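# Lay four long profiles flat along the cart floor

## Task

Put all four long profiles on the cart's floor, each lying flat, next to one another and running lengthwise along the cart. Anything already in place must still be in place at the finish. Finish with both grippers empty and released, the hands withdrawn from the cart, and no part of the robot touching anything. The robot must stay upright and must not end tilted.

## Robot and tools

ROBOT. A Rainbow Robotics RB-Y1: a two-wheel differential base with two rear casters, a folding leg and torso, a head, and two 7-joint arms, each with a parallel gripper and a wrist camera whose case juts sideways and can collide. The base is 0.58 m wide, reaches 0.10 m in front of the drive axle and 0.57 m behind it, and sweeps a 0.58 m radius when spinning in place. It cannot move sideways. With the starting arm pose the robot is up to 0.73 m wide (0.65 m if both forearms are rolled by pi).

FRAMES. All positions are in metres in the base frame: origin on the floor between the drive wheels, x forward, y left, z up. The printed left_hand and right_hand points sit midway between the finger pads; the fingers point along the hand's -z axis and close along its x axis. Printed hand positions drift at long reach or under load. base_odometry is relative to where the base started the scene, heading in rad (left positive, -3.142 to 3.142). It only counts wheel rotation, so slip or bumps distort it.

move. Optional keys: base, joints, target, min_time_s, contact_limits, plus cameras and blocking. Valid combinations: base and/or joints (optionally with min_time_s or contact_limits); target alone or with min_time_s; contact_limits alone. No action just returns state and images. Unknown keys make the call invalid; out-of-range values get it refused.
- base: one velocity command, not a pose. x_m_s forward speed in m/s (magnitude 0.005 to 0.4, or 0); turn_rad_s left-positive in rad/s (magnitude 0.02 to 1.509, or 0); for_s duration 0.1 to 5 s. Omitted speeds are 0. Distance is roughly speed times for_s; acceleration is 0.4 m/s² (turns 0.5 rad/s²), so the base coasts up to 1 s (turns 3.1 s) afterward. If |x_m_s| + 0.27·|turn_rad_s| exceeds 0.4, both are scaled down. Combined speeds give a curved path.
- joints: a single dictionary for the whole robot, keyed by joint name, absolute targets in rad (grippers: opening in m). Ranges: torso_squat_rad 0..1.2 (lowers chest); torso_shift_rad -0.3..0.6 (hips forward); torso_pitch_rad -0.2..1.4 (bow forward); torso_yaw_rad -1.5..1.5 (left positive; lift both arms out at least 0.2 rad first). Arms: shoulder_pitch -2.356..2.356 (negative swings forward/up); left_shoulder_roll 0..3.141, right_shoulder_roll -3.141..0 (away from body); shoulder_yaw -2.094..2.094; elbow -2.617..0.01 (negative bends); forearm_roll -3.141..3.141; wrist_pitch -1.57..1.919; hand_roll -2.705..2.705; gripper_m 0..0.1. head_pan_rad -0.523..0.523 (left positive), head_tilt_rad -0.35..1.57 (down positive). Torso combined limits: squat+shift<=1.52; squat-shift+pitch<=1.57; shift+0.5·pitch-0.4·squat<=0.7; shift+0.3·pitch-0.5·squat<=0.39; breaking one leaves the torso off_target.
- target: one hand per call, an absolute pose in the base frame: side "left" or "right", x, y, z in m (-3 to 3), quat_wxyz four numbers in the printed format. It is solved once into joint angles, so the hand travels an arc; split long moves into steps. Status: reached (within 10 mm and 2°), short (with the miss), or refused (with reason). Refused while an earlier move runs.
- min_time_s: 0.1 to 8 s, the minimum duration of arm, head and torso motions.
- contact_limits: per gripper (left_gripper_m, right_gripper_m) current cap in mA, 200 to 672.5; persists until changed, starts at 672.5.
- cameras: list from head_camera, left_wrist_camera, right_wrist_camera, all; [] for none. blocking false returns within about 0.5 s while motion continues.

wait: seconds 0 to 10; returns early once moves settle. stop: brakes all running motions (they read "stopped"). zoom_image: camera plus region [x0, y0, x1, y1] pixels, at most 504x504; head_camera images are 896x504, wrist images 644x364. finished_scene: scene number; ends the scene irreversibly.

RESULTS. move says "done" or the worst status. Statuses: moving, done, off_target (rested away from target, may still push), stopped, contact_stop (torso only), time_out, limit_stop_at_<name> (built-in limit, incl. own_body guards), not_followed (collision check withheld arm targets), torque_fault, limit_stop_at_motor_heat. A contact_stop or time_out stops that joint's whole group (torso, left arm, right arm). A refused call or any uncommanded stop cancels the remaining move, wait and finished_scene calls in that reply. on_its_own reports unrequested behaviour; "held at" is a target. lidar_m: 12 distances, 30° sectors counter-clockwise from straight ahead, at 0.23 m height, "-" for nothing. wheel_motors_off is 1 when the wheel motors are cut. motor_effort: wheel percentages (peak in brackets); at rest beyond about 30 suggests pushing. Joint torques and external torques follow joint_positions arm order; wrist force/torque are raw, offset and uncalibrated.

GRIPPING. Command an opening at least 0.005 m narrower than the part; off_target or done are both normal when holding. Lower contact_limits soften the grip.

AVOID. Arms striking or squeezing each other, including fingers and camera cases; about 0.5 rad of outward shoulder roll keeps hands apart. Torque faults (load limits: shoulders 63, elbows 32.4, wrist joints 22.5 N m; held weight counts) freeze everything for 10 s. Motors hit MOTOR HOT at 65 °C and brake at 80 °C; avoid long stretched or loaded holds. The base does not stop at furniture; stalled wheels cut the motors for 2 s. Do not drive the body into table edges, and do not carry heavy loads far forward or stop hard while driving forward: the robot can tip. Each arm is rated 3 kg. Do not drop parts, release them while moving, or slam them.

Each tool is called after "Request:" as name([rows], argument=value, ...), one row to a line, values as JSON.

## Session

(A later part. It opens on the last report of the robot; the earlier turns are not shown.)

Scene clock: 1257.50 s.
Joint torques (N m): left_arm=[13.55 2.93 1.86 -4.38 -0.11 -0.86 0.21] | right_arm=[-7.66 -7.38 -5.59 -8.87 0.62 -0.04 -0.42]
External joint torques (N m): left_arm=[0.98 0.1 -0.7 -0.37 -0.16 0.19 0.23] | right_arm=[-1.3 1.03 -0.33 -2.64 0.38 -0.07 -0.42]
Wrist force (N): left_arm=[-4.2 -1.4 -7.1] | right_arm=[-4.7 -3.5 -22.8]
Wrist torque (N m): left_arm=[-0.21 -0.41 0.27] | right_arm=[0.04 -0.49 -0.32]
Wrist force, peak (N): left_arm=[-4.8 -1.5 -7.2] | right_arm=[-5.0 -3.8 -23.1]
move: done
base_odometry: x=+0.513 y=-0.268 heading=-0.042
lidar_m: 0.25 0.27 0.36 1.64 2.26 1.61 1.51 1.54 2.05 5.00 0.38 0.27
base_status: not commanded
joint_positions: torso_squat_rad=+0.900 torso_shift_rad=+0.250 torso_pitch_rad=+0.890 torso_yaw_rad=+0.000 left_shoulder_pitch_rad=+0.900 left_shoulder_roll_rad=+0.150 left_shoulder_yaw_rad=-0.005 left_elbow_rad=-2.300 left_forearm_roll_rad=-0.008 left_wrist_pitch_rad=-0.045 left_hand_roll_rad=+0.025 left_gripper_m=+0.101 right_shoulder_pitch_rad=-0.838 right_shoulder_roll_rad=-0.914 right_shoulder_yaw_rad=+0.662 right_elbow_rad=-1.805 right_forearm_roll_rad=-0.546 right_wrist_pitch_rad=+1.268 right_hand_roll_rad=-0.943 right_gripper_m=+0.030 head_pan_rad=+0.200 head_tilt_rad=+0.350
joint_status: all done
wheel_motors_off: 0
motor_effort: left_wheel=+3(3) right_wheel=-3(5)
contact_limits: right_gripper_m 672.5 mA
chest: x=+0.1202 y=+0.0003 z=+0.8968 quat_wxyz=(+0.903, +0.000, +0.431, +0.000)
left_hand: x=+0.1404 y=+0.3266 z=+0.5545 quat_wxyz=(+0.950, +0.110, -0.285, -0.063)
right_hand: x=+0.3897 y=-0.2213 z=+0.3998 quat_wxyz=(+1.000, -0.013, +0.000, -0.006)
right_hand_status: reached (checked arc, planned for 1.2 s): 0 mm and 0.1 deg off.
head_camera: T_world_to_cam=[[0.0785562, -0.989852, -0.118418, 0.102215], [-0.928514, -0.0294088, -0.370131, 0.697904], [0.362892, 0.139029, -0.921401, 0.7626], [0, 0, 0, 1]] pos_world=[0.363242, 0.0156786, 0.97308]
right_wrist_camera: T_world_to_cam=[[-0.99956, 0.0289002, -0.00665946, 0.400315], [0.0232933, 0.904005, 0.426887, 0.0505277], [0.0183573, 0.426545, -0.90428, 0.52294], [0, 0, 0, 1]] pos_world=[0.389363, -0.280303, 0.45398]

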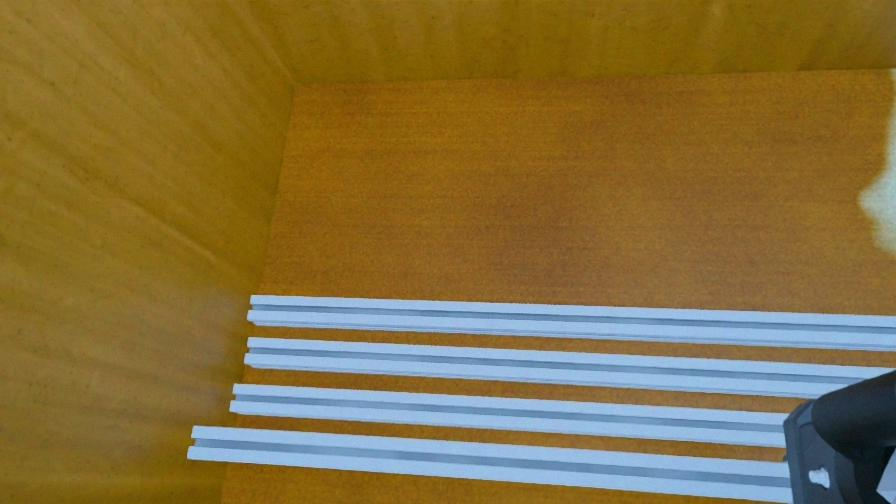

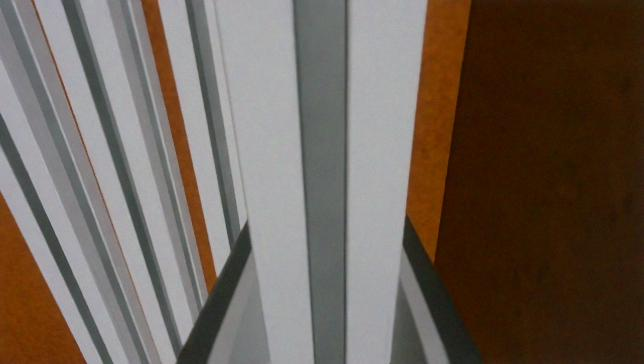

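Request:
move(target={"side":"right","x":0.388,"y":-0.221,"z":0.335,"quat_wxyz":[1,-0.0125,0,-0.0055]}, min_time_s=1, cameras=["head_camera","right_wrist_camera"])

Scene clock: 1273.97 s.
Joint torques (N m): left_arm=[12.69 3.23 2.33 -4.67 0.02 -1.13 0.04] | right_arm=[-8.81 -7.93 -4.42 -8.3 0.61 0.02 -0.21]
External joint torques (N m): left_arm=[0.12 0.39 -0.23 -0.67 -0.04 -0.09 0.06] | right_arm=[-2.34 -0.46 -0.06 -2.62 0.38 0.01 -0.21]
Wrist force (N): left_arm=[-4.2 -1.5 -7.0] | right_arm=[-4.7 -3.6 -22.2]
Wrist torque (N m): left_arm=[-0.21 -0.41 0.26] | right_arm=[0.34 -0.48 -0.34]
Wrist force, peak (N): left_arm=[-4.6 -2.2 -7.4] | right_arm=[-4.5 -4.7 -23.4]
move: done
base_odometry: x=+0.513 y=-0.268 heading=-0.042
lidar_m: 0.25 0.27 0.37 1.65 2.26 1.61 1.50 1.55 2.04 5.00 0.37 0.27
base_status: not commanded
joint_positions: torso_squat_rad=+0.900 torso_shift_rad=+0.250 torso_pitch_rad=+0.890 torso_yaw_rad=+0.000 left_shoulder_pitch_rad=+0.900 left_shoulder_roll_rad=+0.150 left_shoulder_yaw_rad=-0.005 left_elbow_rad=-2.300 left_forearm_roll_rad=-0.008 left_wrist_pitch_rad=-0.045 left_hand_roll_rad=+0.025 left_gripper_m=+0.101 right_shoulder_pitch_rad=-0.874 right_shoulder_roll_rad=-0.775 right_shoulder_yaw_rad=+0.704 right_elbow_rad=-1.489 right_forearm_roll_rad=-0.492 right_wrist_pitch_rad=+1.082 right_hand_roll_rad=-0.851 right_gripper_m=+0.030 head_pan_rad=+0.200 head_tilt_rad=+0.350
joint_status: all done
wheel_motors_off: 0
motor_effort: left_wheel=+3(3) right_wheel=-2(5)
contact_limits: right_gripper_m 672.5 mA
chest: x=+0.1202 y=+0.0003 z=+0.8968 quat_wxyz=(+0.903, +0.000, +0.431, +0.000)
left_hand: x=+0.1404 y=+0.3266 z=+0.5545 quat_wxyz=(+0.950, +0.110, -0.285, -0.063)
right_hand: x=+0.3875 y=-0.2212 z=+0.3350 quat_wxyz=(+1.000, -0.013, +0.000, -0.006)
right_hand_status: reached (checked arc, planned for 1.0 s): 1 mm and 0.0 deg off.
head_camera: T_world_to_cam=[[0.0785562, -0.989852, -0.118418, 0.102215], [-0.928514, -0.0294088, -0.370131, 0.697904], [0.362892, 0.139029, -0.921401, 0.7626], [0, 0, 0, 1]] pos_world=[0.363242, 0.0156786, 0.97308]
right_wrist_camera: T_world_to_cam=[[-0.999556, 0.0290337, -0.00669906, 0.397733], [0.0233937, 0.903923, 0.427054, 0.0780665], [0.0184544, 0.426708, -0.904201, 0.464227], [0, 0, 0, 1]] pos_world=[0.387163, -0.280203, 0.389081]

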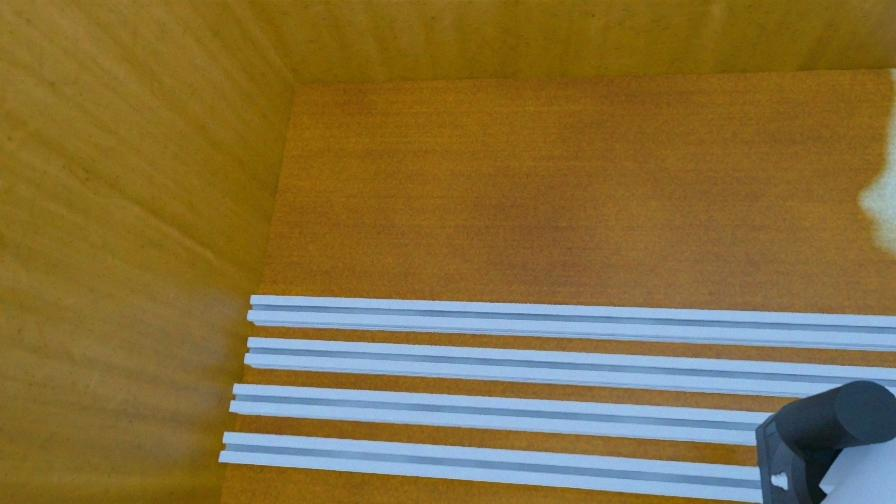

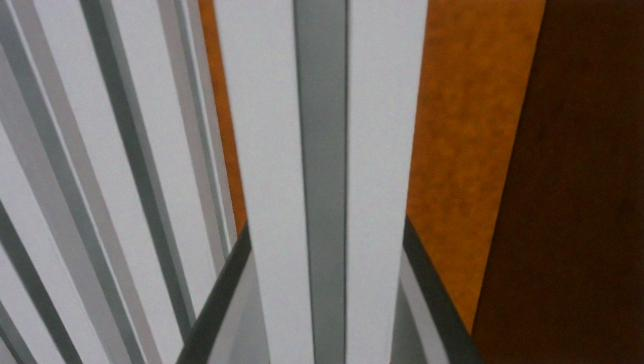

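Request:
move(target={"side":"right","x":0.388,"y":-0.221,"z":0.315,"quat_wxyz":[1,-0.0125,0,-0.0055]}, min_time_s=1, cameras=["head_camera","right_wrist_camera"])

Request:
move(joints={"head_pan_rad":-0.5,"head_tilt_rad":0.3}, cameras=["head_camera"])

Scene clock: 1278.73 s.
Joint torques (N m): left_arm=[13.01 2.46 2.01 -3.96 0.02 -0.99 0.32] | right_arm=[18.62 16.96 10.24 4.39 0.56 -0.14 0.07]
External joint torques (N m): left_arm=[0.47 -0.35 -0.53 0.08 -0.04 0.06 0.35] | right_arm=[25.51 24.3 14.42 9.74 0.32 -0.15 0.07]
Wrist force (N): left_arm=[-4.5 -1.7 -7.2] | right_arm=[-5.0 -3.6 -22.1]
Wrist torque (N m): left_arm=[-0.18 -0.45 0.25] | right_arm=[0.09 -0.49 -0.36]
Wrist force, peak (N): left_arm=[-4.5 -1.2 -7.5] | right_arm=[-4.6 -4.2 -22.5]
move: done
base_odometry: x=+0.513 y=-0.268 heading=-0.042
lidar_m: 0.25 0.26 0.37 1.66 2.27 1.60 1.51 1.55 2.05 5.00 0.38 0.26
base_status: not commanded
joint_positions: torso_squat_rad=+0.900 torso_shift_rad=+0.249 torso_pitch_rad=+0.887 torso_yaw_rad=-0.001 left_shoulder_pitch_rad=+0.900 left_shoulder_roll_rad=+0.150 left_shoulder_yaw_rad=-0.005 left_elbow_rad=-2.300 left_forearm_roll_rad=-0.008 left_wrist_pitch_rad=-0.045 left_hand_roll_rad=+0.025 left_gripper_m=+0.101 right_shoulder_pitch_rad=-0.903 right_shoulder_roll_rad=-0.733 right_shoulder_yaw_rad=+0.710 right_elbow_rad=-1.375 right_forearm_roll_rad=-0.486 right_wrist_pitch_rad=+1.018 right_hand_roll_rad=-0.817 right_gripper_m=+0.030 head_pan_rad=+0.200 head_tilt_rad=+0.350
joint_status: all done
wheel_motors_off: 0
motor_effort: left_wheel=+1(3) right_wheel=-16(20)
contact_limits: right_gripper_m 672.5 mA
chest: x=+0.1191 y=+0.0009 z=+0.8977 quat_wxyz=(+0.903, -0.001, +0.429, +0.000)
left_hand: x=+0.1404 y=+0.3266 z=+0.5548 quat_wxyz=(+0.950, +0.109, -0.287, -0.063)
right_hand: x=+0.3951 y=-0.2231 z=+0.3199 quat_wxyz=(+1.000, -0.014, -0.007, -0.006)
right_hand_status: reached (checked arc, planned for 1.0 s): 9 mm and 0.8 deg off.
head_camera: T_world_to_cam=[[0.0791742, -0.990061, -0.116238, 0.101072], [-0.927208, -0.0303188, -0.373317, 0.699896], [0.366083, 0.137334, -0.920393, 0.762426], [0, 0, 0, 1]] pos_world=[0.361836, 0.0165808, 0.974764]
right_wrist_camera: T_world_to_cam=[[-0.999346, 0.0289853, -0.0216328, 0.409904], [0.0170655, 0.905241, 0.424556, 0.0895606], [0.0318888, 0.423909, -0.905143, 0.445511], [0, 0, 0, 1]] pos_world=[0.3939, -0.281811, 0.374095]

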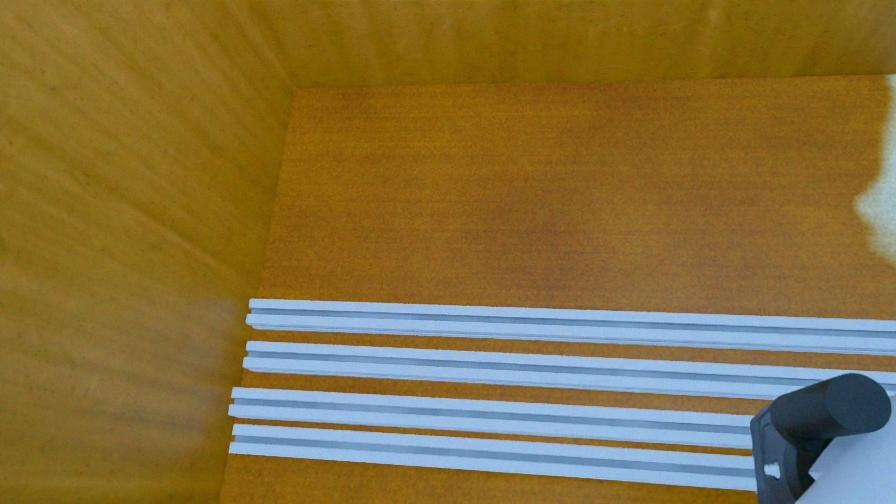

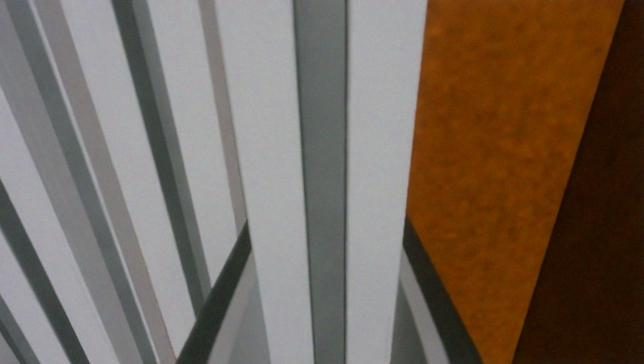

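Scene clock: 1279.87 s.
Joint torques (N m): left_arm=[13.34 2.98 1.82 -4.51 -0.04 -0.94 0.2] | right_arm=[18 16.81 9.61 4.4 0.85 -0.09 0.12]
External joint torques (N m): left_arm=[0.79 0.16 -0.72 -0.47 -0.1 0.11 0.23] | right_arm=[24.89 24.15 13.79 9.75 0.61 -0.1 0.12]
Wrist force (N): left_arm=[-4.1 -1.1 -6.5] | right_arm=[-4.9 -3.6 -22.1]
Wrist torque (N m): left_arm=[-0.24 -0.43 0.26] | right_arm=[0.03 -0.48 -0.35]
Wrist force, peak (N): left_arm=[-4.4 -1.8 -7.4] | right_arm=[-4.8 -3.8 -22.3]
move: done
base_odometry: x=+0.513 y=-0.268 heading=-0.042
lidar_m: 0.25 0.27 0.37 1.63 2.26 1.61 1.51 1.55 2.05 5.00 0.38 0.27
base_status: not commanded
joint_positions: torso_squat_rad=+0.900 torso_shift_rad=+0.249 torso_pitch_rad=+0.887 torso_yaw_rad=-0.001 left_shoulder_pitch_rad=+0.900 left_shoulder_roll_rad=+0.150 left_shoulder_yaw_rad=-0.005 left_elbow_rad=-2.300 left_forearm_roll_rad=-0.008 left_wrist_pitch_rad=-0.045 left_hand_roll_rad=+0.025 left_gripper_m=+0.101 right_shoulder_pitch_rad=-0.903 right_shoulder_roll_rad=-0.733 right_shoulder_yaw_rad=+0.710 right_elbow_rad=-1.375 right_forearm_roll_rad=-0.486 right_wrist_pitch_rad=+1.018 right_hand_roll_rad=-0.817 right_gripper_m=+0.030 head_pan_rad=-0.500 head_tilt_rad=+0.300
joint_status: all done
wheel_motors_off: 0
motor_effort: left_wheel=+1(2) right_wheel=-18(19)
contact_limits: right_gripper_m 672.5 mA
chest: x=+0.1191 y=+0.0009 z=+0.8977 quat_wxyz=(+0.903, -0.001, +0.429, +0.000)
left_hand: x=+0.1404 y=+0.3266 z=+0.5548 quat_wxyz=(+0.950, +0.109, -0.287, -0.063)
right_hand: x=+0.3951 y=-0.2231 z=+0.3199 quat_wxyz=(+1.000, -0.014, -0.007, -0.006)
head_camera: T_world_to_cam=[[-0.34667, -0.847923, 0.401057, -0.297362], [-0.878891, 0.144271, -0.454683, 0.767657], [0.327676, -0.510111, -0.795246, 0.648296], [0, 0, 0, 1]] pos_world=[0.359169, -0.0321884, 0.983855]

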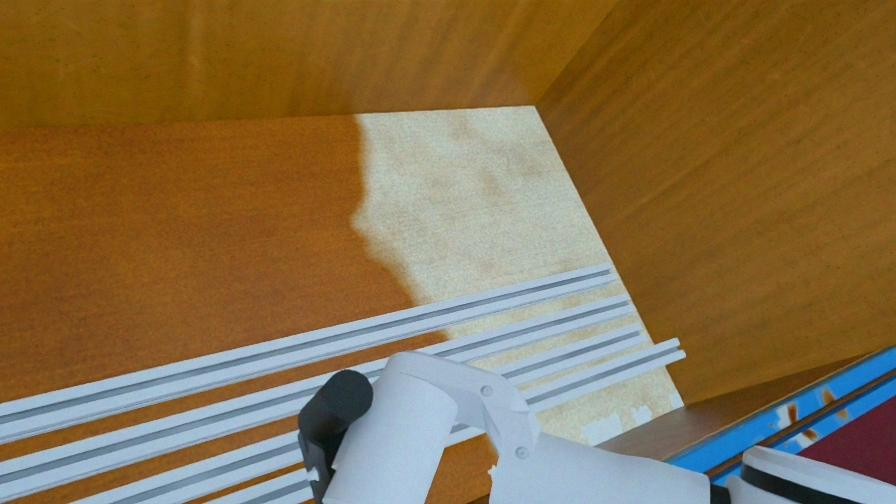

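Request:
move(target={"side":"right","x":0.388,"y":-0.221,"z":0.36,"quat_wxyz":[1,-0.0125,0,-0.0055]}, min_time_s=0.8, cameras=[])

Request:
move(target={"side":"right","x":0.4,"y":-0.221,"z":0.42,"quat_wxyz":[1,-0.0125,0,-0.0055]}, min_time_s=1, cameras=[])

Request:
move(joints={"left_shoulder_pitch_rad":1.5,"left_shoulder_roll_rad":0.25,"head_pan_rad":0.45,"head_tilt_rad":0.2}, cameras=["head_camera"])

Scene clock: 1309.73 s.
Joint torques (N m): left_arm=[13.32 3.37 1.52 -4.44 -0.05 -1.05 0.15] | right_arm=[-8.02 -9.07 -6.25 -8.93 0.29 -0.05 -0.42]
External joint torques (N m): left_arm=[0.75 0.54 -1.04 -0.44 -0.11 0 0.17] | right_arm=[-1.63 -1.26 -1.57 -3.03 0.07 -0.02 -0.42]
Wrist force (N): left_arm=[-4.3 -1.4 -6.9] | right_arm=[-4.6 -3.9 -22.6]
Wrist torque (N m): left_arm=[-0.19 -0.42 0.28] | right_arm=[-0.25 -0.47 -0.39]
Wrist force, peak (N): left_arm=[-4.7 -1.5 -7.3] | right_arm=[-6.1 -4.6 -23.4]
move: done
base_odometry: x=+0.513 y=-0.268 heading=-0.042
lidar_m: 0.25 0.26 0.36 1.64 2.27 1.61 1.51 1.55 2.06 5.00 0.38 0.27
base_status: not commanded
joint_positions: torso_squat_rad=+0.900 torso_shift_rad=+0.250 torso_pitch_rad=+0.890 torso_yaw_rad=+0.000 left_shoulder_pitch_rad=+0.900 left_shoulder_roll_rad=+0.150 left_shoulder_yaw_rad=-0.005 left_elbow_rad=-2.300 left_forearm_roll_rad=-0.008 left_wrist_pitch_rad=-0.045 left_hand_roll_rad=+0.025 left_gripper_m=+0.101 right_shoulder_pitch_rad=-0.859 right_shoulder_roll_rad=-0.825 right_shoulder_yaw_rad=+0.695 right_elbow_rad=-1.604 right_forearm_roll_rad=-0.511 right_wrist_pitch_rad=+1.148 right_hand_roll_rad=-0.883 right_gripper_m=+0.030 head_pan_rad=-0.500 head_tilt_rad=+0.300
joint_status: all done
wheel_motors_off: 0
motor_effort: left_wheel=+2(4) right_wheel=-3(26)
contact_limits: right_gripper_m 672.5 mA
chest: x=+0.1201 y=+0.0003 z=+0.8968 quat_wxyz=(+0.903, +0.000, +0.430, +0.000)
left_hand: x=+0.1404 y=+0.3266 z=+0.5545 quat_wxyz=(+0.950, +0.110, -0.285, -0.063)
right_hand: x=+0.3870 y=-0.2206 z=+0.3568 quat_wxyz=(+1.000, -0.012, +0.002, -0.005)
right_hand_status: reached (checked arc, planned for 0.8 s): 3 mm and 0.3 deg off.

Scene clock: 1311.07 s.
Joint torques (N m): left_arm=[13.86 2.69 1.61 -4.1 -0.08 -1.03 0.07] | right_arm=[-8.48 -9.73 -6.81 -9.22 0.36 0 -0.59]
External joint torques (N m): left_arm=[1.29 -0.14 -0.95 -0.09 -0.14 0.01 0.1] | right_arm=[-1.62 -0.98 -1.17 -2.99 0.11 -0.09 -0.59]
Wrist force (N): left_arm=[-4.0 -1.6 -7.1] | right_arm=[-5.0 -3.9 -22.5]
Wrist torque (N m): left_arm=[-0.20 -0.39 0.24] | right_arm=[-0.10 -0.49 -0.32]
Wrist force, peak (N): left_arm=[-4.6 -1.5 -7.5] | right_arm=[-5.5 -3.2 -23.4]
move: done
base_odometry: x=+0.513 y=-0.268 heading=-0.042
lidar_m: 0.25 0.26 0.36 1.64 2.27 1.62 1.50 1.55 2.06 5.01 0.36 0.27
base_status: not commanded
joint_positions: torso_squat_rad=+0.900 torso_shift_rad=+0.250 torso_pitch_rad=+0.890 torso_yaw_rad=+0.000 left_shoulder_pitch_rad=+0.900 left_shoulder_roll_rad=+0.150 left_shoulder_yaw_rad=-0.005 left_elbow_rad=-2.300 left_forearm_roll_rad=-0.008 left_wrist_pitch_rad=-0.045 left_hand_roll_rad=+0.025 left_gripper_m=+0.101 right_shoulder_pitch_rad=-0.858 right_shoulder_roll_rad=-0.945 right_shoulder_yaw_rad=+0.640 right_elbow_rad=-1.860 right_forearm_roll_rad=-0.587 right_wrist_pitch_rad=+1.322 right_hand_roll_rad=-0.949 right_gripper_m=+0.030 head_pan_rad=-0.500 head_tilt_rad=+0.300
joint_status: all done
wheel_motors_off: 0
motor_effort: left_wheel=+2(3) right_wheel=-4(8)
contact_limits: right_gripper_m 672.5 mA
chest: x=+0.1201 y=+0.0003 z=+0.8968 quat_wxyz=(+0.903, +0.000, +0.431, +0.000)
left_hand: x=+0.1404 y=+0.3266 z=+0.5545 quat_wxyz=(+0.950, +0.110, -0.285, -0.063)
right_hand: x=+0.3996 y=-0.2210 z=+0.4197 quat_wxyz=(+1.000, -0.013, +0.001, -0.005)
right_hand_status: reached (checked arc, planned for 1.0 s): 1 mm and 0.1 deg off.

Scene clock: 1312.37 s.
Joint torques (N m): left_arm=[13.75 3.72 2.57 1.13 -0.23 -0.08 0.32] | right_arm=[-8.97 -10.8 -7.12 -9.08 0.6 -0.11 -0.43]
External joint torques (N m): left_arm=[-0.35 0.62 -0.24 -0.83 -0.28 -0.1 0.31] | right_arm=[-2.12 -2.06 -1.49 -2.85 0.35 -0.14 -0.43]
Wrist force (N): left_arm=[-0.9 -1.8 -7.9] | right_arm=[-4.7 -4.0 -22.6]
Wrist torque (N m): left_arm=[-0.19 -0.25 0.22] | right_arm=[-0.05 -0.47 -0.36]
Wrist force, peak (N): left_arm=[-3.5 -2.0 -8.2] | right_arm=[-4.8 -3.6 -22.8]
move: done
base_odometry: x=+0.513 y=-0.268 heading=-0.042
lidar_m: 0.25 0.26 0.36 1.65 2.27 1.60 1.50 1.55 2.06 5.00 0.38 0.27
base_status: not commanded
joint_positions: torso_squat_rad=+0.900 torso_shift_rad=+0.250 torso_pitch_rad=+0.890 torso_yaw_rad=+0.000 left_shoulder_pitch_rad=+1.500 left_shoulder_roll_rad=+0.250 left_shoulder_yaw_rad=-0.005 left_elbow_rad=-2.300 left_forearm_roll_rad=-0.008 left_wrist_pitch_rad=-0.045 left_hand_roll_rad=+0.025 left_gripper_m=+0.101 right_shoulder_pitch_rad=-0.858 right_shoulder_roll_rad=-0.945 right_shoulder_yaw_rad=+0.640 right_elbow_rad=-1.860 right_forearm_roll_rad=-0.587 right_wrist_pitch_rad=+1.322 right_hand_roll_rad=-0.949 right_gripper_m=+0.030 head_pan_rad=+0.450 head_tilt_rad=+0.200
joint_status: all done
wheel_motors_off: 0
motor_effort: left_wheel=+3(3) right_wheel=-4(6)
contact_limits: right_gripper_m 672.5 mA
chest: x=+0.1202 y=+0.0003 z=+0.8968 quat_wxyz=(+0.903, +0.000, +0.431, +0.000)
left_hand: x=-0.0741 y=+0.3594 z=+0.6606 quat_wxyz=(+0.985, +0.145, +0.013, -0.088)
right_hand: x=+0.3996 y=-0.2210 z=+0.4196 quat_wxyz=(+1.000, -0.013, +0.001, -0.006)
head_camera: T_world_to_cam=[[0.224847, -0.922906, -0.312552, 0.255137], [-0.861546, -0.0384612, -0.506221, 0.815322], [0.455173, 0.3831, -0.803773, 0.617579], [0, 0, 0, 1]] pos_world=[0.363965, 0.0302314, 0.98887]

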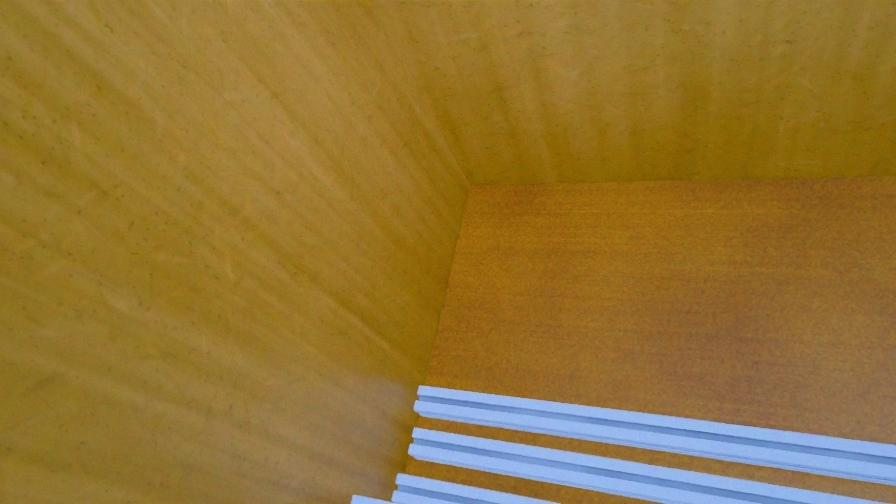

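Request:
move(base={"x_m_s":0.1,"for_s":0.55}, cameras=["head_camera"])

Request:
move(target={"side":"right","x":0.47,"y":-0.221,"z":0.42,"quat_wxyz":[1,-0.0125,0,-0.0055]}, min_time_s=1, cameras=["head_camera"])

Request:
move(target={"side":"right","x":0.535,"y":-0.221,"z":0.40,"quat_wxyz":[1,-0.0125,0,-0.0055]}, min_time_s=1, cameras=["head_camera","right_wrist_camera"])

Scene clock: 1319.47 s.
Joint torques (N m): left_arm=[14.02 3.71 2.2 1.62 -0.01 0.2 0.33] | right_arm=[-8.56 -10.47 -6.35 -9.24 0.31 0.1 -0.29]
External joint torques (N m): left_arm=[-0.08 0.61 -0.61 -0.34 -0.06 0.19 0.33] | right_arm=[-1.71 -1.73 -0.72 -3.01 0.06 0.07 -0.29]
Wrist force (N): left_arm=[-0.8 -1.6 -8.0] | right_arm=[-4.8 -3.5 -23.0]
Wrist torque (N m): left_arm=[-0.22 -0.23 0.19] | right_arm=[0.04 -0.46 -0.37]
Wrist force, peak (N): left_arm=[-0.9 -1.9 -8.7] | right_arm=[-5.1 -4.0 -23.1]
move: done
base_odometry: x=+0.570 y=-0.271 heading=-0.042
lidar_m: 0.19 0.20 0.28 1.64 2.35 1.66 1.56 1.60 2.14 0.87 0.30 0.20
base_status: done (sent for 0.57 of 0.57 s)
joint_positions: torso_squat_rad=+0.900 torso_shift_rad=+0.250 torso_pitch_rad=+0.890 torso_yaw_rad=+0.000 left_shoulder_pitch_rad=+1.500 left_shoulder_roll_rad=+0.250 left_shoulder_yaw_rad=-0.005 left_elbow_rad=-2.300 left_forearm_roll_rad=-0.008 left_wrist_pitch_rad=-0.045 left_hand_roll_rad=+0.025 left_gripper_m=+0.101 right_shoulder_pitch_rad=-0.858 right_shoulder_roll_rad=-0.945 right_shoulder_yaw_rad=+0.640 right_elbow_rad=-1.860 right_forearm_roll_rad=-0.587 right_wrist_pitch_rad=+1.322 right_hand_roll_rad=-0.949 right_gripper_m=+0.030 head_pan_rad=+0.450 head_tilt_rad=+0.200
joint_status: not commanded
wheel_motors_off: 0
motor_effort: left_wheel=+1(28) right_wheel=-4(26)
contact_limits: right_gripper_m 672.5 mA
chest: x=+0.1203 y=+0.0003 z=+0.8968 quat_wxyz=(+0.903, +0.000, +0.431, +0.000)
left_hand: x=-0.0739 y=+0.3594 z=+0.6605 quat_wxyz=(+0.985, +0.145, +0.013, -0.088)
right_hand: x=+0.3996 y=-0.2210 z=+0.4195 quat_wxyz=(+1.000, -0.013, +0.001, -0.006)
head_camera: T_world_to_cam=[[0.224761, -0.922905, -0.312617, 0.255148], [-0.861671, -0.0384472, -0.506008, 0.815143], [0.454978, 0.383104, -0.803882, 0.617551], [0, 0, 0, 1]] pos_world=[0.364066, 0.0302314, 0.988671]

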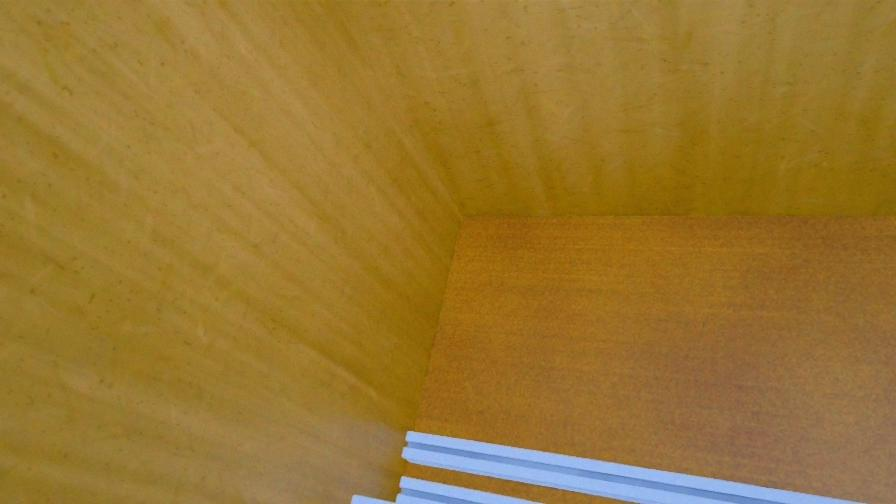

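Scene clock: 1320.80 s.
Joint torques (N m): left_arm=[14.38 3.82 1.7 1.55 -0.32 0.18 0.21] | right_arm=[-12.2 -9.07 -7.84 -8.38 0.38 0.32 -0.09]
External joint torques (N m): left_arm=[0.28 0.73 -1.11 -0.41 -0.37 0.17 0.2] | right_arm=[-1.75 0.21 -1.48 -2.64 0.12 0.2 -0.09]
Wrist force (N): left_arm=[-1.3 -1.8 -7.8] | right_arm=[-4.5 -3.3 -22.0]
Wrist torque (N m): left_arm=[-0.22 -0.27 0.22] | right_arm=[0.13 -0.49 -0.34]
Wrist force, peak (N): left_arm=[-0.9 -1.7 -8.4] | right_arm=[-5.5 -4.9 -22.7]
move: done
base_odometry: x=+0.570 y=-0.271 heading=-0.042
lidar_m: 0.20 0.21 0.29 1.64 2.35 1.66 1.56 1.61 2.12 0.86 0.29 0.22
base_status: not commanded
joint_positions: torso_squat_rad=+0.900 torso_shift_rad=+0.250 torso_pitch_rad=+0.890 torso_yaw_rad=+0.000 left_shoulder_pitch_rad=+1.500 left_shoulder_roll_rad=+0.250 left_shoulder_yaw_rad=-0.005 left_elbow_rad=-2.300 left_forearm_roll_rad=-0.008 left_wrist_pitch_rad=-0.045 left_hand_roll_rad=+0.025 left_gripper_m=+0.101 right_shoulder_pitch_rad=-1.046 right_shoulder_roll_rad=-0.878 right_shoulder_yaw_rad=+0.604 right_elbow_rad=-1.613 right_forearm_roll_rad=-0.684 right_wrist_pitch_rad=+1.335 right_hand_roll_rad=-0.796 right_gripper_m=+0.030 head_pan_rad=+0.450 head_tilt_rad=+0.200
joint_status: all done
wheel_motors_off: 0
motor_effort: left_wheel=+1(2) right_wheel=-7(7)
contact_limits: right_gripper_m 672.5 mA
chest: x=+0.1203 y=+0.0003 z=+0.8968 quat_wxyz=(+0.903, +0.000, +0.431, +0.000)
left_hand: x=-0.0739 y=+0.3594 z=+0.6605 quat_wxyz=(+0.985, +0.145, +0.013, -0.088)
right_hand: x=+0.4695 y=-0.2213 z=+0.4197 quat_wxyz=(+1.000, -0.013, +0.000, -0.006)
right_hand_status: reached (checked arc, planned for 1.0 s): 1 mm and 0.1 deg off.
head_camera: T_world_to_cam=[[0.224761, -0.922905, -0.312617, 0.255148], [-0.861671, -0.0384472, -0.506008, 0.815143], [0.454978, 0.383104, -0.803882, 0.617551], [0, 0, 0, 1]] pos_world=[0.364066, 0.0302314, 0.988671]

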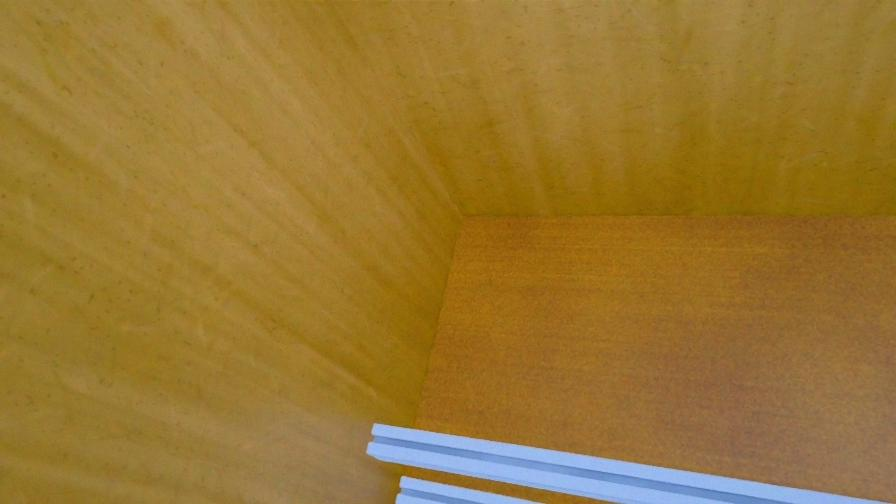

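Scene clock: 1322.13 s.
Joint torques (N m): left_arm=[14.52 3.21 2.15 1.51 -0.15 0.08 0.43] | right_arm=[-16.91 -10.56 -6.79 -7.46 0.68 -0.03 -0.15]
External joint torques (N m): left_arm=[0.42 0.12 -0.66 -0.44 -0.2 0.06 0.42] | right_arm=[-2.85 -1.42 -1.1 -2.12 0.27 -0.17 -0.15]
Wrist force (N): left_arm=[-0.9 -1.3 -8.0] | right_arm=[-4.4 -3.4 -21.9]
Wrist torque (N m): left_arm=[-0.24 -0.24 0.21] | right_arm=[0.18 -0.42 -0.37]
Wrist force, peak (N): left_arm=[-0.8 -1.9 -8.3] | right_arm=[-6.0 -6.1 -22.4]
move: done
base_odometry: x=+0.570 y=-0.271 heading=-0.042
lidar_m: 0.19 0.20 0.29 1.64 2.35 1.67 1.57 1.60 2.13 0.87 0.28 0.21
base_status: not commanded
joint_positions: torso_squat_rad=+0.900 torso_shift_rad=+0.250 torso_pitch_rad=+0.890 torso_yaw_rad=+0.000 left_shoulder_pitch_rad=+1.500 left_shoulder_roll_rad=+0.250 left_shoulder_yaw_rad=-0.005 left_elbow_rad=-2.300 left_forearm_roll_rad=-0.008 left_wrist_pitch_rad=-0.045 left_hand_roll_rad=+0.025 left_gripper_m=+0.101 right_shoulder_pitch_rad=-1.248 right_shoulder_roll_rad=-0.748 right_shoulder_yaw_rad=+0.588 right_elbow_rad=-1.207 right_forearm_roll_rad=-0.716 right_wrist_pitch_rad=+1.260 right_hand_roll_rad=-0.592 right_gripper_m=+0.030 head_pan_rad=+0.450 head_tilt_rad=+0.200
joint_status: all done
wheel_motors_off: 0
motor_effort: left_wheel=+1(2) right_wheel=-1(5)
contact_limits: right_gripper_m 672.5 mA
chest: x=+0.1203 y=+0.0003 z=+0.8968 quat_wxyz=(+0.903, +0.000, +0.431, +0.000)
left_hand: x=-0.0739 y=+0.3594 z=+0.6606 quat_wxyz=(+0.985, +0.145, +0.013, -0.088)
right_hand: x=+0.5342 y=-0.2211 z=+0.3998 quat_wxyz=(+1.000, -0.013, +0.000, -0.006)
right_hand_status: reached (checked arc, planned for 1.0 s): 1 mm and 0.0 deg off.
head_camera: T_world_to_cam=[[0.224681, -0.922909, -0.312663, 0.255224], [-0.861692, -0.0383617, -0.50598, 0.81512], [0.454979, 0.383103, -0.803882, 0.617551], [0, 0, 0, 1]] pos_world=[0.364066, 0.0302316, 0.988671]
right_wrist_camera: T_world_to_cam=[[-0.999554, 0.028885, -0.00754363, 0.545042], [0.0228962, 0.903876, 0.427182, 0.0470668], [0.0191577, 0.426819, -0.904134, 0.519698], [0, 0, 0, 1]] pos_world=[0.533765, -0.280103, 0.453882]

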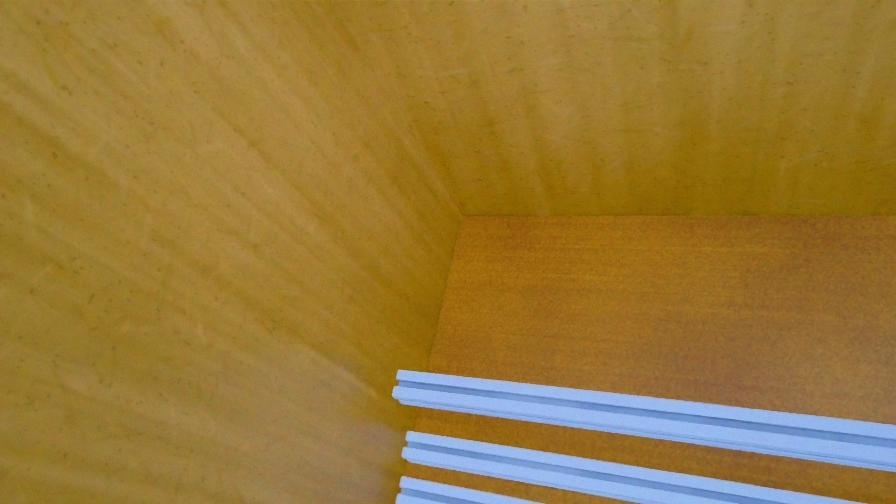

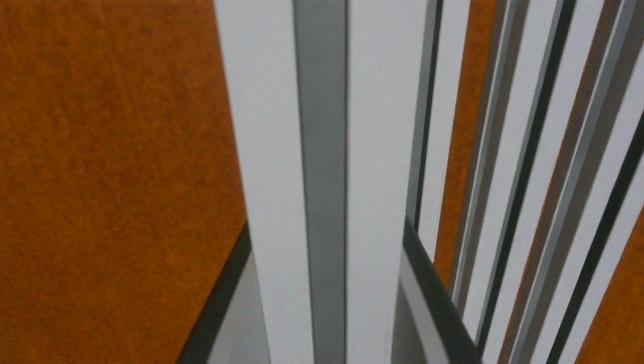

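Request:
zoom_image(camera="right_wrist_camera", region=[380, 0, 644, 260])

Scaled by 1.909 (camera's finer frame: 920x520).

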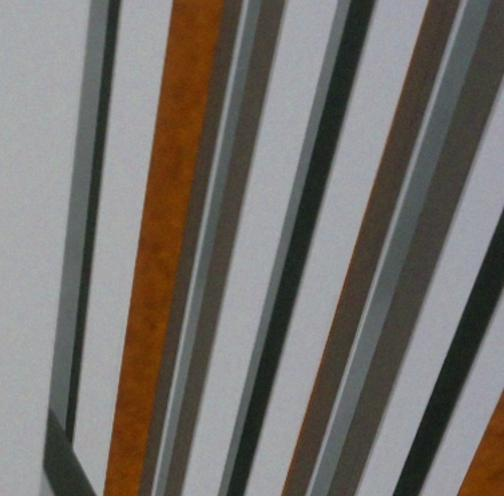

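Request:
move(target={"side":"right","x":0.537,"y":-0.223,"z":0.335,"quat_wxyz":[1,-0.0125,0,-0.0055]}, min_time_s=1.2, cameras=["head_camera","right_wrist_camera"])

Request:
move(joints={"head_pan_rad":-0.4,"head_tilt_rad":0.2}, cameras=["head_camera"])

Scene clock: 1348.10 s.
Joint torques (N m): left_arm=[14.94 4.23 2.22 1.96 -0.19 0.17 0.31] | right_arm=[-17.26 -9.26 -3.25 -6.31 0.46 -0.19 -0.16]
External joint torques (N m): left_arm=[0.84 1.13 -0.59 0 -0.24 0.16 0.3] | right_arm=[-2.25 -1.43 0.05 -1.94 0.16 -0.19 -0.16]
Wrist force (N): left_arm=[-0.6 -1.5 -7.8] | right_arm=[-4.3 -3.5 -21.9]
Wrist torque (N m): left_arm=[-0.26 -0.21 0.21] | right_arm=[0.10 -0.45 -0.34]
Wrist force, peak (N): left_arm=[-1.3 -1.6 -8.4] | right_arm=[-6.2 -6.4 -22.5]
move: done
base_odometry: x=+0.570 y=-0.271 heading=-0.042
lidar_m: 0.20 0.21 0.28 1.64 2.36 1.67 1.57 1.61 2.12 0.87 0.30 0.21
base_status: not commanded
joint_positions: torso_squat_rad=+0.900 torso_shift_rad=+0.250 torso_pitch_rad=+0.890 torso_yaw_rad=+0.000 left_shoulder_pitch_rad=+1.500 left_shoulder_roll_rad=+0.250 left_shoulder_yaw_rad=-0.005 left_elbow_rad=-2.300 left_forearm_roll_rad=-0.008 left_wrist_pitch_rad=-0.045 left_hand_roll_rad=+0.025 left_gripper_m=+0.101 right_shoulder_pitch_rad=-1.354 right_shoulder_roll_rad=-0.565 right_shoulder_yaw_rad=+0.595 right_elbow_rad=-0.710 right_forearm_roll_rad=-0.706 right_wrist_pitch_rad=+1.001 right_hand_roll_rad=-0.397 right_gripper_m=+0.030 head_pan_rad=+0.450 head_tilt_rad=+0.200
joint_status: all done
wheel_motors_off: 0
motor_effort: left_wheel=+1(2) right_wheel=-3(7)
contact_limits: right_gripper_m 672.5 mA
chest: x=+0.1203 y=+0.0003 z=+0.8968 quat_wxyz=(+0.903, +0.000, +0.431, +0.000)
left_hand: x=-0.0739 y=+0.3594 z=+0.6606 quat_wxyz=(+0.985, +0.145, +0.013, -0.088)
right_hand: x=+0.5363 y=-0.2230 z=+0.3348 quat_wxyz=(+1.000, -0.013, +0.000, -0.006)
right_hand_status: reached (checked arc, planned for 1.2 s): 1 mm and 0.0 deg off.
head_camera: T_world_to_cam=[[0.224761, -0.922905, -0.312617, 0.255148], [-0.861671, -0.0384472, -0.506008, 0.815143], [0.454978, 0.383104, -0.803882, 0.617551], [0, 0, 0, 1]] pos_world=[0.364066, 0.0302314, 0.988671]
right_wrist_camera: T_world_to_cam=[[-0.999544, 0.0291034, -0.0079911, 0.546837], [0.0228998, 0.903814, 0.427313, 0.0764344], [0.0196587, 0.426935, -0.904069, 0.461441], [0, 0, 0, 1]] pos_world=[0.535766, -0.282003, 0.388883]

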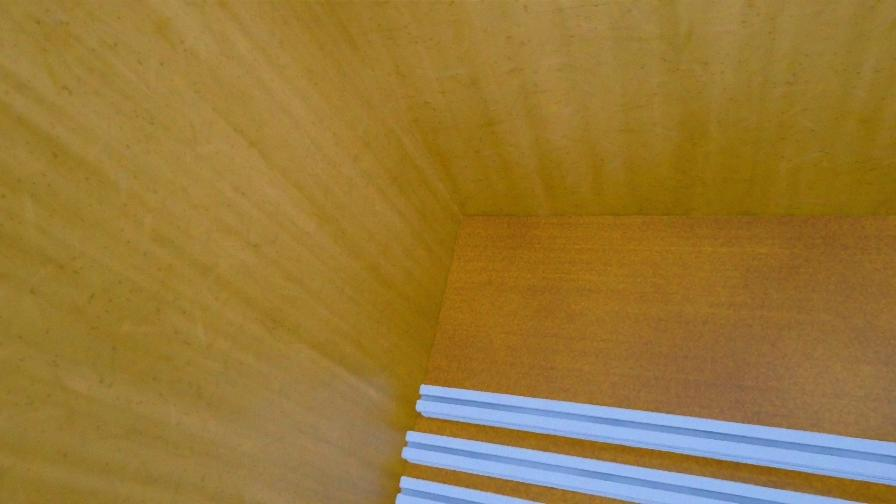

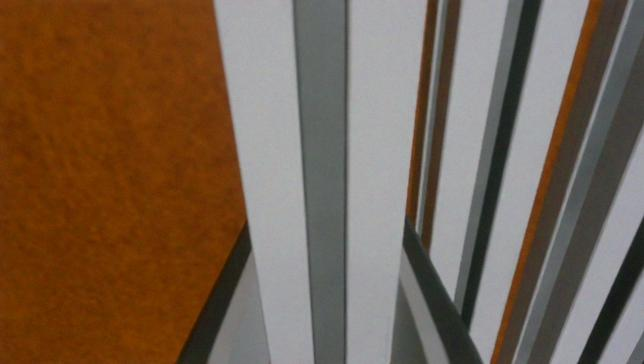

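Scene clock: 1349.33 s.
Joint torques (N m): left_arm=[14.48 4.05 2.05 1.75 -0.27 0.18 0.26] | right_arm=[-17.41 -9.73 -3.31 -6.66 0.64 -0.02 -0.37]
External joint torques (N m): left_arm=[0.38 0.95 -0.76 -0.21 -0.32 0.17 0.25] | right_arm=[-2.4 -1.9 -0.02 -2.27 0.39 -0.01 -0.37]
Wrist force (N): left_arm=[-0.6 -1.6 -8.0] | right_arm=[-4.3 -3.4 -21.9]
Wrist torque (N m): left_arm=[-0.25 -0.19 0.21] | right_arm=[-0.05 -0.45 -0.37]
Wrist force, peak (N): left_arm=[-0.9 -1.9 -8.4] | right_arm=[-4.6 -3.4 -22.1]
move: done
base_odometry: x=+0.570 y=-0.271 heading=-0.042
lidar_m: 0.19 0.21 0.29 1.64 2.35 1.68 1.57 1.60 2.13 0.86 0.29 0.21
base_status: not commanded
joint_positions: torso_squat_rad=+0.900 torso_shift_rad=+0.250 torso_pitch_rad=+0.890 torso_yaw_rad=+0.000 left_shoulder_pitch_rad=+1.500 left_shoulder_roll_rad=+0.250 left_shoulder_yaw_rad=-0.005 left_elbow_rad=-2.300 left_forearm_roll_rad=-0.008 left_wrist_pitch_rad=-0.045 left_hand_roll_rad=+0.025 left_gripper_m=+0.101 right_shoulder_pitch_rad=-1.354 right_shoulder_roll_rad=-0.565 right_shoulder_yaw_rad=+0.595 right_elbow_rad=-0.710 right_forearm_roll_rad=-0.706 right_wrist_pitch_rad=+1.001 right_hand_roll_rad=-0.397 right_gripper_m=+0.030 head_pan_rad=-0.400 head_tilt_rad=+0.200
joint_status: all done
wheel_motors_off: 0
motor_effort: left_wheel=+1(2) right_wheel=-3(6)
contact_limits: right_gripper_m 672.5 mA
chest: x=+0.1203 y=+0.0003 z=+0.8968 quat_wxyz=(+0.903, +0.000, +0.431, +0.000)
left_hand: x=-0.0739 y=+0.3594 z=+0.6606 quat_wxyz=(+0.985, +0.145, +0.013, -0.088)
right_hand: x=+0.5363 y=-0.2230 z=+0.3348 quat_wxyz=(+1.000, -0.013, +0.000, -0.006)
head_camera: T_world_to_cam=[[-0.293558, -0.897977, 0.327814, -0.238709], [-0.847763, 0.0860926, -0.523341, 0.828464], [0.441725, -0.431539, -0.786545, 0.604339], [0, 0, 0, 1]] pos_world=[0.365315, -0.0248836, 0.987161]

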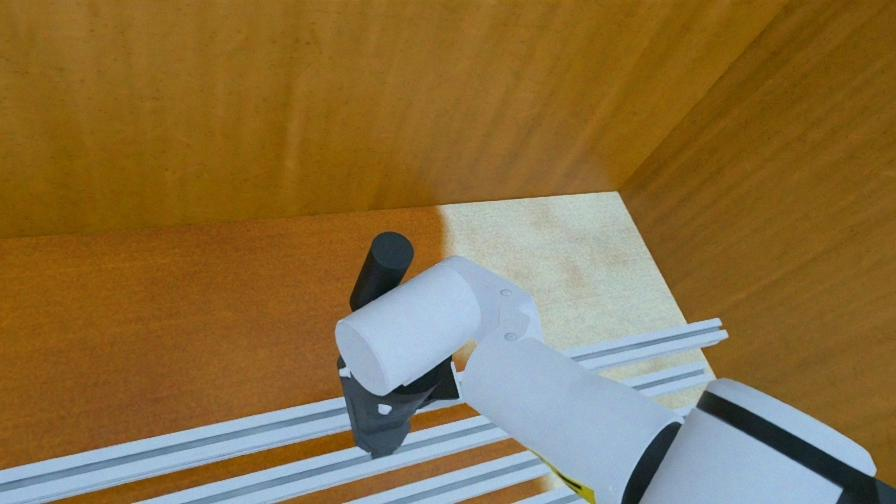

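Request:
move(target={"side":"right","x":0.537,"y":-0.212,"z":0.325,"quat_wxyz":[1,-0.0125,0,-0.0055]}, min_time_s=0.8, cameras=["head_camera"])

Request:
zoom_image(camera="head_camera", region=[560, 170, 780, 420])

Request:
move(joints={"head_pan_rad":0.45,"head_tilt_rad":0.2}, cameras=["head_camera"])

Request:
zoom_image(camera="head_camera", region=[340, 200, 540, 504])

Scene clock: 1374.63 s.
Joint torques (N m): left_arm=[14.93 3.75 1.91 1.69 -0.16 0.21 0.26] | right_arm=[-18.39 -7.19 -1.93 -5.77 0.46 -0.17 -0.05]
External joint torques (N m): left_arm=[0.83 0.65 -0.89 -0.27 -0.21 0.2 0.26] | right_arm=[-2.91 -0.14 0.68 -1.65 0.2 -0.15 -0.05]
Wrist force (N): left_arm=[-1.1 -2.0 -7.9] | right_arm=[-4.6 -3.5 -22.1]
Wrist torque (N m): left_arm=[-0.18 -0.26 0.23] | right_arm=[0.24 -0.46 -0.34]
Wrist force, peak (N): left_arm=[-0.8 -1.6 -8.5] | right_arm=[-5.1 -4.1 -22.6]
move: done
base_odometry: x=+0.570 y=-0.271 heading=-0.042
lidar_m: 0.19 0.20 0.28 1.63 2.35 1.67 1.56 1.61 2.14 0.87 0.30 0.21
base_status: not commanded
joint_positions: torso_squat_rad=+0.900 torso_shift_rad=+0.250 torso_pitch_rad=+0.890 torso_yaw_rad=+0.000 left_shoulder_pitch_rad=+1.500 left_shoulder_roll_rad=+0.250 left_shoulder_yaw_rad=-0.005 left_elbow_rad=-2.300 left_forearm_roll_rad=-0.008 left_wrist_pitch_rad=-0.045 left_hand_roll_rad=+0.025 left_gripper_m=+0.101 right_shoulder_pitch_rad=-1.401 right_shoulder_roll_rad=-0.503 right_shoulder_yaw_rad=+0.599 right_elbow_rad=-0.578 right_forearm_roll_rad=-0.704 right_wrist_pitch_rad=+0.944 right_hand_roll_rad=-0.367 right_gripper_m=+0.030 head_pan_rad=-0.400 head_tilt_rad=+0.200
joint_status: all done
wheel_motors_off: 0
motor_effort: left_wheel=+2(2) right_wheel=-4(6)
contact_limits: right_gripper_m 672.5 mA
chest: x=+0.1203 y=+0.0003 z=+0.8968 quat_wxyz=(+0.903, +0.000, +0.431, +0.000)
left_hand: x=-0.0739 y=+0.3594 z=+0.6606 quat_wxyz=(+0.985, +0.145, +0.013, -0.088)
right_hand: x=+0.5362 y=-0.2123 z=+0.3249 quat_wxyz=(+1.000, -0.013, -0.001, -0.006)
right_hand_status: reached (checked arc, planned for 0.8 s): 1 mm and 0.1 deg off.
head_camera: T_world_to_cam=[[-0.293558, -0.897977, 0.327814, -0.238709], [-0.847763, 0.0860926, -0.523341, 0.828464], [0.441725, -0.431539, -0.786545, 0.604339], [0, 0, 0, 1]] pos_world=[0.365315, -0.0248836, 0.987161]

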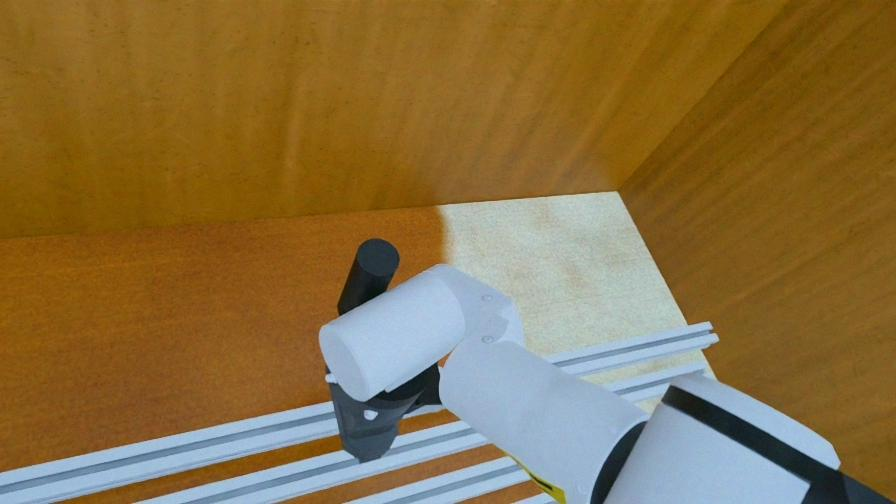

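Scaled by 2.016 (camera's finer frame: 1280x720).

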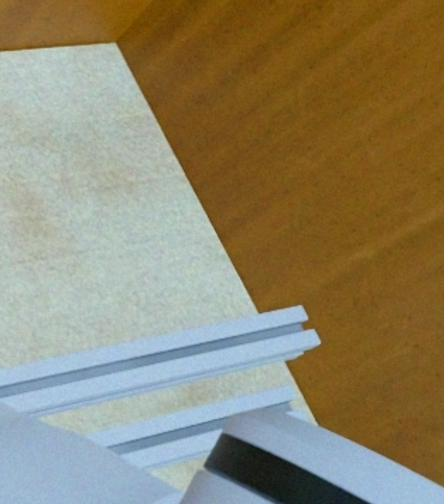

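Scene clock: 1375.87 s.
Joint torques (N m): left_arm=[14.15 3.93 2.42 2.17 -0.02 -0.02 0.34] | right_arm=[-17.93 -7.27 -2.13 -5.91 0.56 0.04 0.07]
External joint torques (N m): left_arm=[0.05 0.83 -0.39 0.21 -0.07 -0.03 0.33] | right_arm=[-2.44 -0.22 0.49 -1.77 0.32 0.05 0.07]
Wrist force (N): left_arm=[-1.0 -1.8 -7.7] | right_arm=[-4.5 -3.5 -22.2]
Wrist torque (N m): left_arm=[-0.21 -0.25 0.22] | right_arm=[-0.09 -0.45 -0.41]
Wrist force, peak (N): left_arm=[-1.3 -1.7 -8.4] | right_arm=[-4.4 -3.7 -22.4]
move: done
base_odometry: x=+0.570 y=-0.271 heading=-0.042
lidar_m: 0.19 0.21 0.29 1.64 2.35 1.67 1.56 1.61 2.14 0.86 0.30 0.21
base_status: not commanded
joint_positions: torso_squat_rad=+0.900 torso_shift_rad=+0.250 torso_pitch_rad=+0.890 torso_yaw_rad=+0.000 left_shoulder_pitch_rad=+1.500 left_shoulder_roll_rad=+0.250 left_shoulder_yaw_rad=-0.005 left_elbow_rad=-2.300 left_forearm_roll_rad=-0.008 left_wrist_pitch_rad=-0.045 left_hand_roll_rad=+0.025 left_gripper_m=+0.101 right_shoulder_pitch_rad=-1.401 right_shoulder_roll_rad=-0.503 right_shoulder_yaw_rad=+0.599 right_elbow_rad=-0.578 right_forearm_roll_rad=-0.704 right_wrist_pitch_rad=+0.944 right_hand_roll_rad=-0.367 right_gripper_m=+0.030 head_pan_rad=+0.450 head_tilt_rad=+0.200
joint_status: all done
wheel_motors_off: 0
motor_effort: left_wheel=+1(2) right_wheel=-2(5)
contact_limits: right_gripper_m 672.5 mA
chest: x=+0.1203 y=+0.0003 z=+0.8968 quat_wxyz=(+0.903, +0.000, +0.431, +0.000)
left_hand: x=-0.0739 y=+0.3594 z=+0.6606 quat_wxyz=(+0.985, +0.145, +0.013, -0.088)
right_hand: x=+0.5362 y=-0.2123 z=+0.3249 quat_wxyz=(+1.000, -0.013, -0.001, -0.006)
head_camera: T_world_to_cam=[[0.224761, -0.922905, -0.312617, 0.255148], [-0.861671, -0.0384472, -0.506008, 0.815143], [0.454978, 0.383104, -0.803882, 0.617551], [0, 0, 0, 1]] pos_world=[0.364066, 0.0302314, 0.988671]

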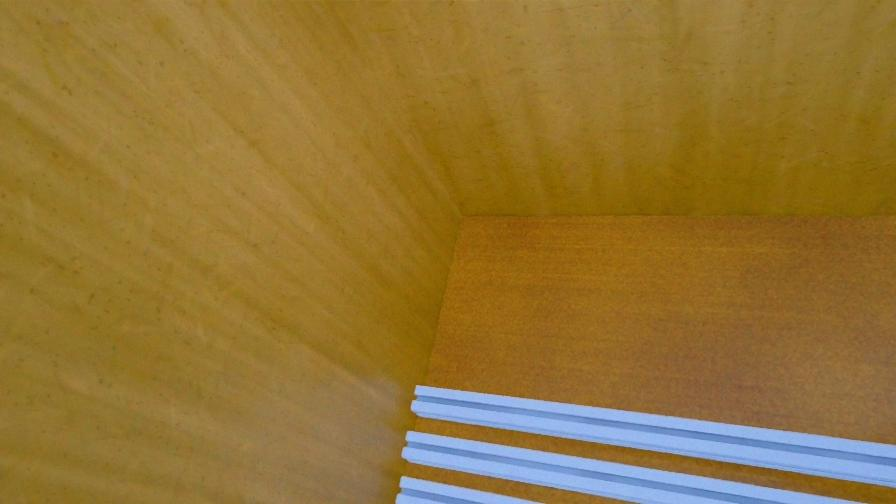

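Scaled by 1.658 (camera's finer frame: 1280x720).

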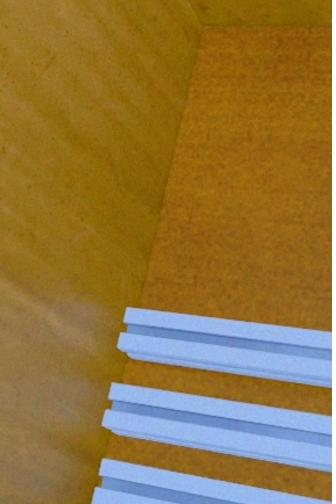

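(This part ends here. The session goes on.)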